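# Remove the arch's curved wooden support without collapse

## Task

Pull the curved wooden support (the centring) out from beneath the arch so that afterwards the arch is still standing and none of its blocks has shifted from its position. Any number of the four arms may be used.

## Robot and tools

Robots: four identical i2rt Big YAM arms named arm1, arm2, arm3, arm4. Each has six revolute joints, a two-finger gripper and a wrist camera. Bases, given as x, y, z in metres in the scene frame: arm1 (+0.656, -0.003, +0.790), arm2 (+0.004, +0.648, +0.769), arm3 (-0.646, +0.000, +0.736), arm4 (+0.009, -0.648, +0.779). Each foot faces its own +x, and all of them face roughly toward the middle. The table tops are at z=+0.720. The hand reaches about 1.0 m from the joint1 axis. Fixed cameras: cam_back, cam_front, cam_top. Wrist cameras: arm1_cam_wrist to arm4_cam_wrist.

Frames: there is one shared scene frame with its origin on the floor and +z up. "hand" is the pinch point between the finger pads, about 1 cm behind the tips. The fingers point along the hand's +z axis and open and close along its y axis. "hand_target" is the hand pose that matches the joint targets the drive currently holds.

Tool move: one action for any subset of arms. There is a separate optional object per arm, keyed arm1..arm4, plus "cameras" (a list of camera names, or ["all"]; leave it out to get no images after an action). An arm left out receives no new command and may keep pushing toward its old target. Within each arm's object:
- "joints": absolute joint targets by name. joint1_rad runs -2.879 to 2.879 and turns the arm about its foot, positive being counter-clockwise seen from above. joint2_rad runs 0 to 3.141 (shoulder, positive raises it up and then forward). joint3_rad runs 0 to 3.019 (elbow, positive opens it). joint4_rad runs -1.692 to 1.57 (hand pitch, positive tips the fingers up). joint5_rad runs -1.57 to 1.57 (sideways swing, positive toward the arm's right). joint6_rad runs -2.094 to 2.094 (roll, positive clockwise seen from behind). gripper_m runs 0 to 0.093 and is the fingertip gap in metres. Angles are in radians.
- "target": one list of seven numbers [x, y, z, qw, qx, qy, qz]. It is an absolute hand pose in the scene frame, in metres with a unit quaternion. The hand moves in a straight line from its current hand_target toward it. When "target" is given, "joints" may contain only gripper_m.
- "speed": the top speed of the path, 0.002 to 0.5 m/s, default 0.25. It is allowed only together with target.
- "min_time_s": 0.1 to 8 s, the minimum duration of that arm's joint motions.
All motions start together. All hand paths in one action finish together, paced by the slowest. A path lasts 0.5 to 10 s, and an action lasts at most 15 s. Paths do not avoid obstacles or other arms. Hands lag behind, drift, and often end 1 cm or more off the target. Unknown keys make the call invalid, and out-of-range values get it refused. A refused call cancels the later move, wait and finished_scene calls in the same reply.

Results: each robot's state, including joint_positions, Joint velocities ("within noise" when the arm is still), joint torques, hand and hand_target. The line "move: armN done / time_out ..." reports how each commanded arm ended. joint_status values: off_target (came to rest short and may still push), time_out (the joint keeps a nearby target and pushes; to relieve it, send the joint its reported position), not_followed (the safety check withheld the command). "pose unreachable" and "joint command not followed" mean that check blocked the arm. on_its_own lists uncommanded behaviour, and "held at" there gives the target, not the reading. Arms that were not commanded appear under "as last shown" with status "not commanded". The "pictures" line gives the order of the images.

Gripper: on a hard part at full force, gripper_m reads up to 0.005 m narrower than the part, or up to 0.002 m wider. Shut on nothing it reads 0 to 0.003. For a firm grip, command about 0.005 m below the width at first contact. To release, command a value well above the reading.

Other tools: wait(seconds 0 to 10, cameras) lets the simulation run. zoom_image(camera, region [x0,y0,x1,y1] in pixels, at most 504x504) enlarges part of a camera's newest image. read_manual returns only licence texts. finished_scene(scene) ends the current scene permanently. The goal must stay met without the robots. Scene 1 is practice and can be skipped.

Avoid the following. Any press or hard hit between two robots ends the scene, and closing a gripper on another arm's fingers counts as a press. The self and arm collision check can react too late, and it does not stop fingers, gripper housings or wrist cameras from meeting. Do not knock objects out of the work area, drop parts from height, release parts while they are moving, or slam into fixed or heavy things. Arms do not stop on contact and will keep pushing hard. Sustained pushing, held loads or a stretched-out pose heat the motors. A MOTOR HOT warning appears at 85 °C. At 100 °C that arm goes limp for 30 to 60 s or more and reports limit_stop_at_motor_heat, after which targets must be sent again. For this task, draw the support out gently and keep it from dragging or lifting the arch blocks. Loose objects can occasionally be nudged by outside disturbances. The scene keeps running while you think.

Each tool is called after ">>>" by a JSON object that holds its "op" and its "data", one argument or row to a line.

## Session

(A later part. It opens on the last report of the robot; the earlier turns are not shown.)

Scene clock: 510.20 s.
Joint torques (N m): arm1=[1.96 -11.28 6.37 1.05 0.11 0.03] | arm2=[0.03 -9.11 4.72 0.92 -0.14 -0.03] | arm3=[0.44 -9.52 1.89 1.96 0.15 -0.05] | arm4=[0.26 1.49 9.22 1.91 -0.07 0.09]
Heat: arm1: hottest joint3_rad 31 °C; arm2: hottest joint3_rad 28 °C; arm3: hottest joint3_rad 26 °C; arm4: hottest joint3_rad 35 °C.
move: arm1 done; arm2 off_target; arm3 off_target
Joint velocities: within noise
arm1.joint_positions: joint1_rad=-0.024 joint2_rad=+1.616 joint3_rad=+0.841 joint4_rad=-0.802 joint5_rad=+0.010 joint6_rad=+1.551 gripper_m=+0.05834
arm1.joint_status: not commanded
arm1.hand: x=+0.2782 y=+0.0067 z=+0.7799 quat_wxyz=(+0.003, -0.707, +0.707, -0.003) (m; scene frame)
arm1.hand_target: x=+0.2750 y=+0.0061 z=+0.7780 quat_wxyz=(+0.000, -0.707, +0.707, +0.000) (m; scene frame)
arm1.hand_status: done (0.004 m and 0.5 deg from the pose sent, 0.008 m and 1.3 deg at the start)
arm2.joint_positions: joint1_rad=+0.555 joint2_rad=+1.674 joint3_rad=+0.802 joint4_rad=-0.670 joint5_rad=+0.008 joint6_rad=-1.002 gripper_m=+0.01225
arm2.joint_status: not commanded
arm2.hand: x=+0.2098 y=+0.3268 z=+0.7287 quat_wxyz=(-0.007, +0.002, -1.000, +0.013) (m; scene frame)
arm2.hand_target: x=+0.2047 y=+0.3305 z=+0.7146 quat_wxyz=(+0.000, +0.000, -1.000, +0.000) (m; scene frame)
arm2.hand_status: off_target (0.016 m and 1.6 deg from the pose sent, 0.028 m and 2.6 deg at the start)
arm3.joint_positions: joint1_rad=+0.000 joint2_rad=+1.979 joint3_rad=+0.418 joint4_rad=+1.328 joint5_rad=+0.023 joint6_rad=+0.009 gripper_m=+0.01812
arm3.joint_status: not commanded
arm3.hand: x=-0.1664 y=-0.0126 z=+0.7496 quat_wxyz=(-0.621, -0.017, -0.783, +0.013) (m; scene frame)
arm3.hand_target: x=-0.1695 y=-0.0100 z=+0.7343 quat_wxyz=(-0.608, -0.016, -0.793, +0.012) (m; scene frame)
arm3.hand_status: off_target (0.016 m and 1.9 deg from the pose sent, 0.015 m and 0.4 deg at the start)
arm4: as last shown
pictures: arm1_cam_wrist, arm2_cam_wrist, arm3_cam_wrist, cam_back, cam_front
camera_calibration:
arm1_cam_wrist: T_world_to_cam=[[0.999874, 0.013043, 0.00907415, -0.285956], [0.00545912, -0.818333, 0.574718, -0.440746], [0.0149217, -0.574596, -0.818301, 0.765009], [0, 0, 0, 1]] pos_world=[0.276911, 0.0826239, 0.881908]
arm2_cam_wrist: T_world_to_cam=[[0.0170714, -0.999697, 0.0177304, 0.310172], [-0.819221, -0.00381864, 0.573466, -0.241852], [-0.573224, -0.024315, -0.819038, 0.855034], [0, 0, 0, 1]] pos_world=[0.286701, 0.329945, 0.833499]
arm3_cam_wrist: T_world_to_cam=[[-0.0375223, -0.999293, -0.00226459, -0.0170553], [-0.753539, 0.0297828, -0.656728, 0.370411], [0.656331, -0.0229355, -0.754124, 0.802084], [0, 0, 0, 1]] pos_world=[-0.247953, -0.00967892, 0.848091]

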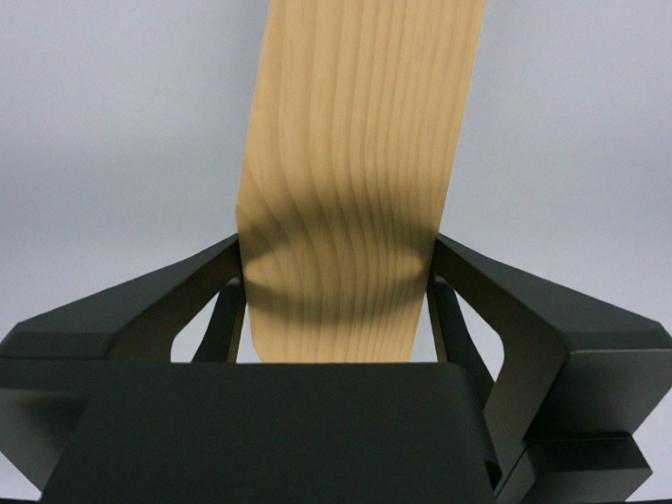

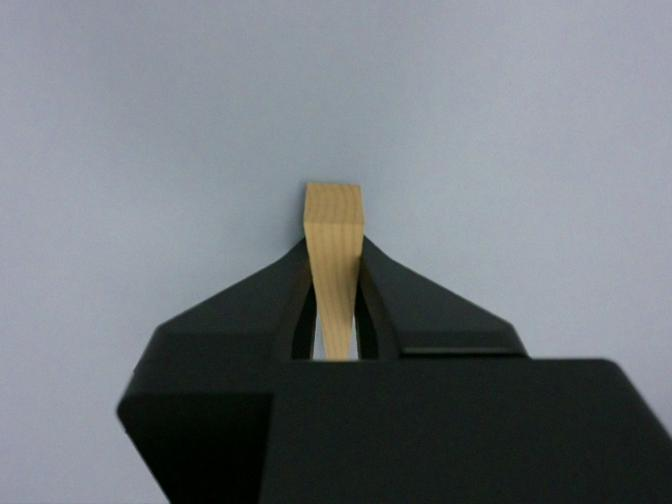

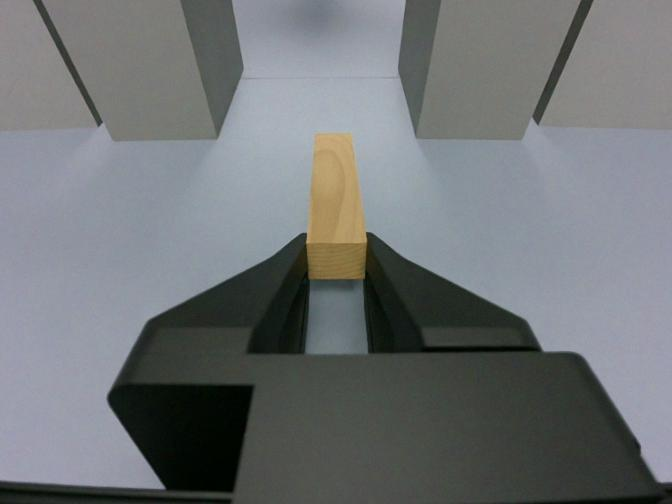

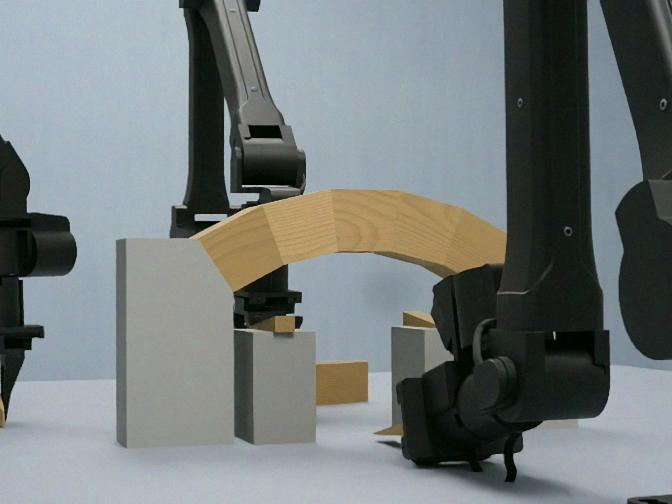

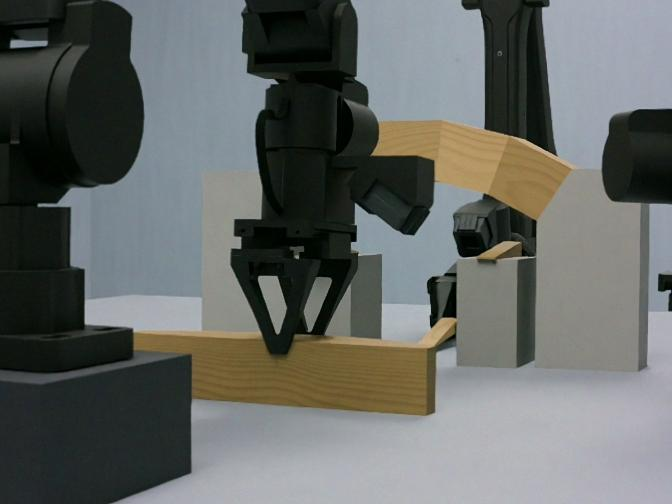

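>>> {"op": "move", "data": {
  "arm1": {"joints": {"gripper_m": 0.068}},
  "arm2": {"joints": {"gripper_m": 0.03}},
  "arm3": {"joints": {"gripper_m": 0.035}},
  "cameras": ["arm1_cam_wrist", "arm2_cam_wrist", "arm3_cam_wrist"]
}}

>>> {"op": "move", "data": {
  "arm1": {"joints": {"gripper_m": 0.09}},
  "arm2": {"joints": {"gripper_m": 0.05}},
  "arm3": {"joints": {"gripper_m": 0.06}},
  "cameras": ["arm1_cam_wrist", "arm2_cam_wrist", "arm3_cam_wrist"]
}}

Scene clock: 530.40 s.
Joint torques (N m): arm1=[1.96 -11.28 6.39 1.01 0.14 0.03] | arm2=[0.38 -9 4.78 0.7 -0.14 -0.02] | arm3=[0.21 -8.94 1.91 1.73 0.06 -0.11] | arm4=[0.32 1.49 9.2 1.91 -0.07 0.09]
Heat: arm1: hottest joint3_rad 30 °C; arm2: hottest joint3_rad 28 °C; arm3: hottest joint3_rad 26 °C; arm4: hottest joint3_rad 35 °C.
move: arm1 done; arm2 done; arm3 done
Joint velocities: within noise
arm1.joint_positions: joint1_rad=-0.024 joint2_rad=+1.616 joint3_rad=+0.841 joint4_rad=-0.800 joint5_rad=+0.010 joint6_rad=+1.551 gripper_m=+0.06785
arm1.joint_status: all done
arm1.hand: x=+0.2778 y=+0.0066 z=+0.7798 quat_wxyz=(+0.002, -0.707, +0.707, -0.003) (m; scene frame)
arm1.hand_target: x=+0.2751 y=+0.0061 z=+0.7780 quat_wxyz=(+0.000, -0.707, +0.707, +0.000) (m; scene frame)
arm1.hand_status: not commanded
arm2.joint_positions: joint1_rad=+0.554 joint2_rad=+1.674 joint3_rad=+0.802 joint4_rad=-0.662 joint5_rad=+0.008 joint6_rad=-1.002 gripper_m=+0.02979
arm2.joint_status: all done
arm2.hand: x=+0.2105 y=+0.3250 z=+0.7287 quat_wxyz=(-0.009, +0.002, -1.000, +0.016) (m; scene frame)
arm2.hand_target: x=+0.2048 y=+0.3305 z=+0.7146 quat_wxyz=(+0.000, +0.000, -1.000, +0.000) (m; scene frame)
arm2.hand_status: not commanded
arm3.joint_positions: joint1_rad=-0.001 joint2_rad=+1.979 joint3_rad=+0.418 joint4_rad=+1.328 joint5_rad=+0.027 joint6_rad=+0.011 gripper_m=+0.03482
arm3.joint_status: all done
arm3.hand: x=-0.1664 y=-0.0135 z=+0.7497 quat_wxyz=(-0.621, -0.018, -0.783, +0.014) (m; scene frame)
arm3.hand_target: x=-0.1695 y=-0.0100 z=+0.7344 quat_wxyz=(-0.608, -0.016, -0.793, +0.012) (m; scene frame)
arm3.hand_status: not commanded
arm4: as last shown
pictures: arm1_cam_wrist, arm2_cam_wrist, arm3_cam_wrist
camera_calibration:
arm1_cam_wrist: T_world_to_cam=[[0.999889, 0.0130653, 0.00720958, -0.284121], [0.00654418, -0.818123, 0.575005, -0.441258], [0.0134109, -0.574894, -0.818118, 0.765213], [0, 0, 0, 1]] pos_world=[0.276715, 0.0826248, 0.881809]
arm2_cam_wrist: T_world_to_cam=[[0.0158324, -0.999582, 0.0242008, 0.303808], [-0.821554, 0.000790784, 0.57013, -0.239919], [-0.569911, -0.0289087, -0.821198, 0.857856], [0, 0, 0, 1]] pos_world=[0.286985, 0.32867, 0.833903]
arm3_cam_wrist: T_world_to_cam=[[-0.0415206, -0.999134, -0.00271437, -0.0182599], [-0.753127, 0.0330824, -0.657043, 0.370754], [0.656564, -0.0252366, -0.753848, 0.801937], [0, 0, 0, 1]] pos_world=[-0.248056, -0.0102714, 0.84809]

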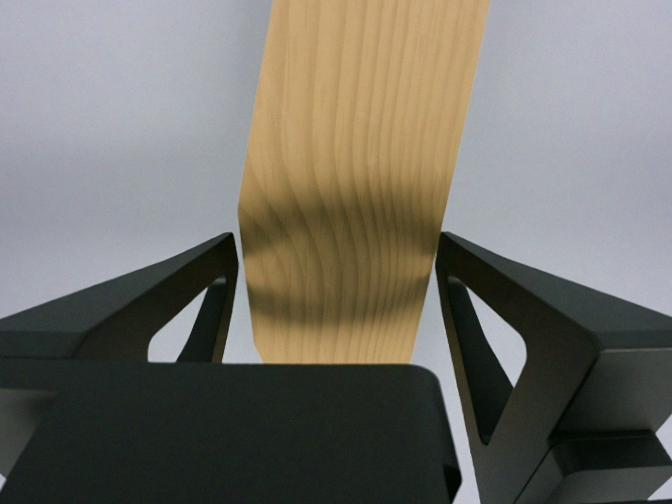

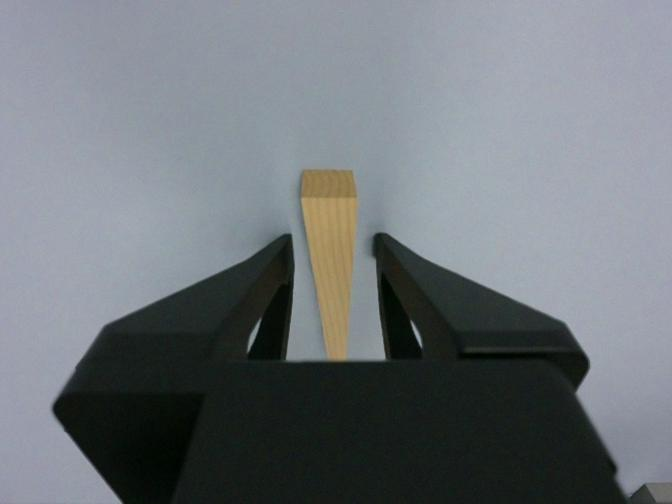

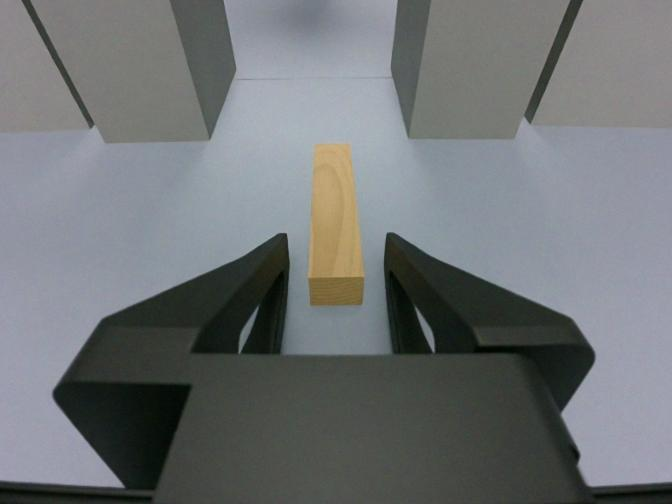

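Scene clock: 531.00 s.
Joint torques (N m): arm1=[1.96 -11.34 6.35 1.05 0.14 0.03] | arm2=[0.15 -9.17 4.72 0.65 -0.14 -0.03] | arm3=[0.56 -9.17 2.14 1.89 0.1 -0.09] | arm4=[0.26 1.49 9.2 1.91 -0.07 0.09]
Heat: arm1: hottest joint3_rad 30 °C; arm2: hottest joint3_rad 28 °C; arm3: hottest joint3_rad 26 °C; arm4: hottest joint3_rad 35 °C.
move: arm1 done; arm2 done; arm3 done
Joint velocities: within noise
arm1.joint_positions: joint1_rad=-0.024 joint2_rad=+1.616 joint3_rad=+0.841 joint4_rad=-0.800 joint5_rad=+0.010 joint6_rad=+1.551 gripper_m=+0.08980
arm1.joint_status: all done
arm1.hand: x=+0.2778 y=+0.0066 z=+0.7798 quat_wxyz=(+0.002, -0.707, +0.707, -0.003) (m; scene frame)
arm1.hand_target: x=+0.2751 y=+0.0061 z=+0.7780 quat_wxyz=(+0.000, -0.707, +0.707, +0.000) (m; scene frame)
arm1.hand_status: not commanded
arm2.joint_positions: joint1_rad=+0.554 joint2_rad=+1.674 joint3_rad=+0.803 joint4_rad=-0.661 joint5_rad=+0.008 joint6_rad=-1.002 gripper_m=+0.04979
arm2.joint_status: all done
arm2.hand: x=+0.2107 y=+0.3244 z=+0.7289 quat_wxyz=(-0.009, +0.002, -1.000, +0.017) (m; scene frame)
arm2.hand_target: x=+0.2048 y=+0.3303 z=+0.7147 quat_wxyz=(+0.000, +0.000, -1.000, +0.000) (m; scene frame)
arm2.hand_status: not commanded
arm3.joint_positions: joint1_rad=-0.001 joint2_rad=+1.980 joint3_rad=+0.418 joint4_rad=+1.328 joint5_rad=+0.027 joint6_rad=+0.014 gripper_m=+0.05980
arm3.joint_status: all done
arm3.hand: x=-0.1665 y=-0.0135 z=+0.7496 quat_wxyz=(-0.621, -0.020, -0.783, +0.013) (m; scene frame)
arm3.hand_target: x=-0.1695 y=-0.0100 z=+0.7343 quat_wxyz=(-0.608, -0.016, -0.793, +0.012) (m; scene frame)
arm3.hand_status: not commanded
arm4: as last shown
pictures: arm1_cam_wrist, arm2_cam_wrist, arm3_cam_wrist
camera_calibration:
arm1_cam_wrist: T_world_to_cam=[[0.999889, 0.0130653, 0.00720958, -0.284121], [0.00654418, -0.818123, 0.575005, -0.441258], [0.0134109, -0.574894, -0.818118, 0.765213], [0, 0, 0, 1]] pos_world=[0.276715, 0.0826248, 0.881809]
arm2_cam_wrist: T_world_to_cam=[[0.0153616, -0.999548, 0.0258613, 0.302046], [-0.82219, 0.00209135, 0.56921, -0.239432], [-0.569006, -0.0300069, -0.821785, 0.858652], [0, 0, 0, 1]] pos_world=[0.28708, 0.328176, 0.834104]
arm3_cam_wrist: T_world_to_cam=[[-0.0422906, -0.99909, -0.00562696, -0.0161841], [-0.753242, 0.0355831, -0.656781, 0.37047], [0.656383, -0.0235372, -0.754061, 0.802009], [0, 0, 0, 1]] pos_world=[-0.248056, -0.0104748, 0.84799]

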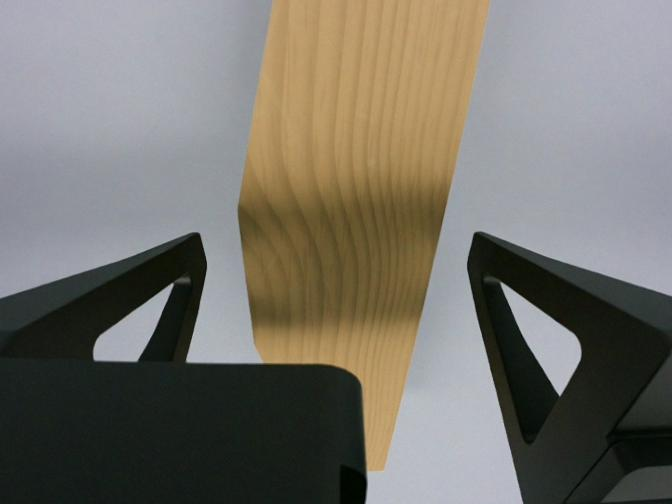

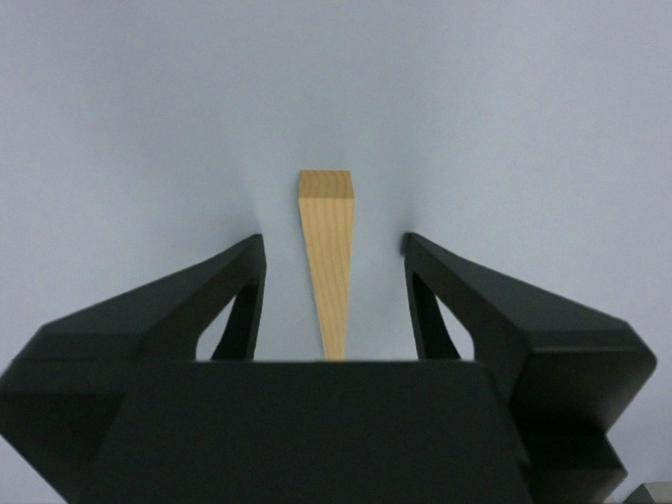

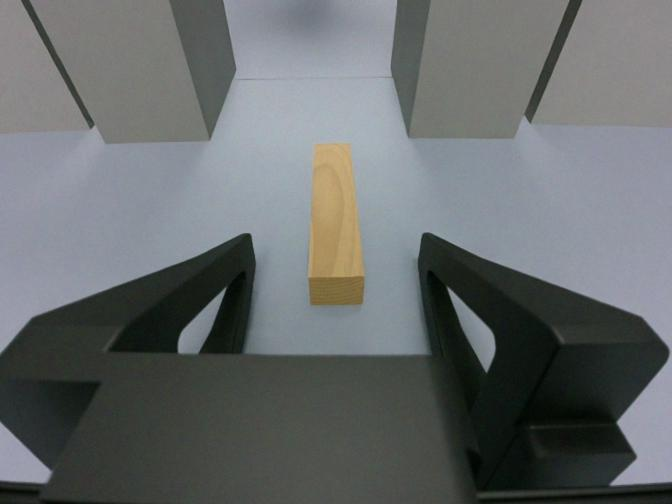

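Everything is released cleanly. Lift all hands clear.

>>> {"op": "move", "data": {
  "arm1": {"target": [0.285, 0.006, 0.90, 0, 0.7071, -0.7071, 0], "speed": 0.1},
  "arm2": {"target": [0.205, 0.33, 0.84, 0, 0, 1, 0], "speed": 0.1},
  "arm3": {"target": [-0.20, -0.01, 0.85, 0.6086, 0.01595, 0.7932, -0.01224], "speed": 0.1},
  "cameras": ["cam_back", "cam_front", "cam_top"]
}}

Scene clock: 537.57 s.
Joint torques (N m): arm1=[2.14 -10.87 11.51 0.14 0.12 0.07] | arm2=[0.26 -10.87 9.31 -0.05 -0.08 -0.03] | arm3=[-0.32 -8.35 4.82 1.55 -0.03 -0.1] | arm4=[0.26 1.49 9.21 1.91 -0.07 0.09]
Heat: arm1: hottest joint3_rad 30 °C; arm2: hottest joint3_rad 28 °C; arm3: hottest joint3_rad 26 °C; arm4: hottest joint3_rad 35 °C.
move: arm1 off_target; arm2 off_target; arm3 done
Joint velocities: within noise
arm1.joint_positions: joint1_rad=-0.024 joint2_rad=+1.399 joint3_rad=+0.927 joint4_rad=-1.135 joint5_rad=+0.010 joint6_rad=+1.551 gripper_m=+0.08987
arm1.joint_status: not commanded
arm1.hand: x=+0.3011 y=+0.0072 z=+0.8830 quat_wxyz=(+0.014, -0.707, +0.707, -0.014) (m; scene frame)
arm1.hand_target: x=+0.2857 y=+0.0060 z=+0.9001 quat_wxyz=(+0.000, -0.707, +0.707, +0.000) (m; scene frame)
arm1.hand_status: off_target (0.023 m and 2.3 deg from the pose sent, 0.120 m and 0.4 deg at the start)
arm2.joint_positions: joint1_rad=+0.554 joint2_rad=+1.464 joint3_rad=+0.880 joint4_rad=-1.023 joint5_rad=+0.007 joint6_rad=-1.002 gripper_m=+0.04986
arm2.joint_status: not commanded
arm2.hand: x=+0.1968 y=+0.3453 z=+0.8246 quat_wxyz=(+0.011, +0.002, -1.000, -0.015) (m; scene frame)
arm2.hand_target: x=+0.2046 y=+0.3305 z=+0.8401 quat_wxyz=(+0.000, +0.000, -1.000, +0.000) (m; scene frame)
arm2.hand_status: off_target (0.023 m and 2.2 deg from the pose sent, 0.111 m and 2.2 deg at the start)
arm3.joint_positions: joint1_rad=-0.001 joint2_rad=+1.414 joint3_rad=+0.331 joint4_rad=+0.828 joint5_rad=+0.027 joint6_rad=+0.014 gripper_m=+0.05988
arm3.joint_status: not commanded
arm3.hand: x=-0.1975 y=-0.0125 z=+0.8530 quat_wxyz=(-0.613, -0.020, -0.790, +0.014) (m; scene frame)
arm3.hand_target: x=-0.2000 y=-0.0100 z=+0.8500 quat_wxyz=(-0.609, -0.016, -0.793, +0.012) (m; scene frame)
arm3.hand_status: done (0.005 m and 0.8 deg from the pose sent, 0.106 m and 1.9 deg at the start)
arm4: as last shown
pictures: cam_back, cam_front, cam_top

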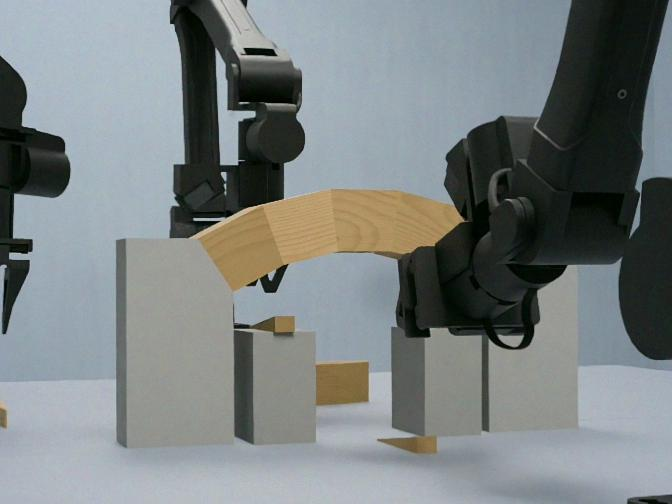

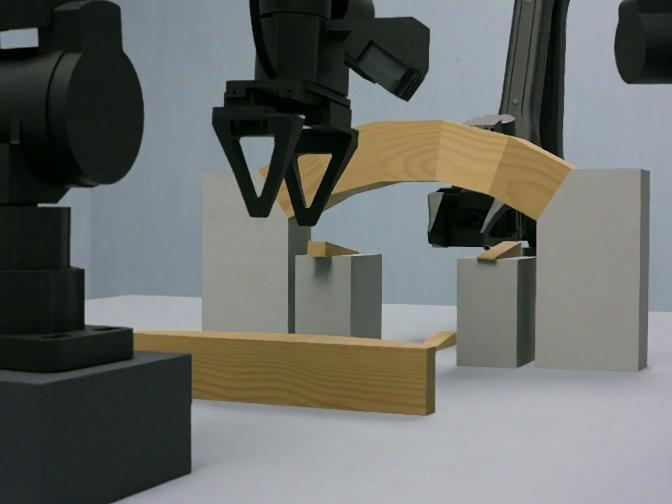

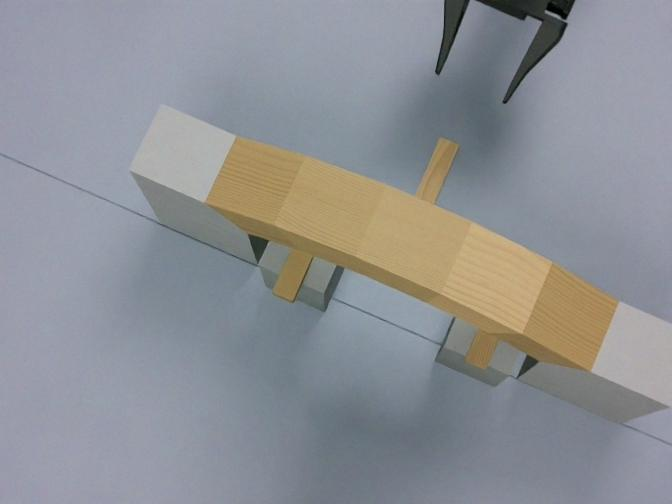

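The arch is still standing with every block in place, and the support is lying clear of it on the table. All the arms are free.

>>> {"op": "finished_scene", "data": {
  "scene": 2
}}

The scene is finished: the task was done.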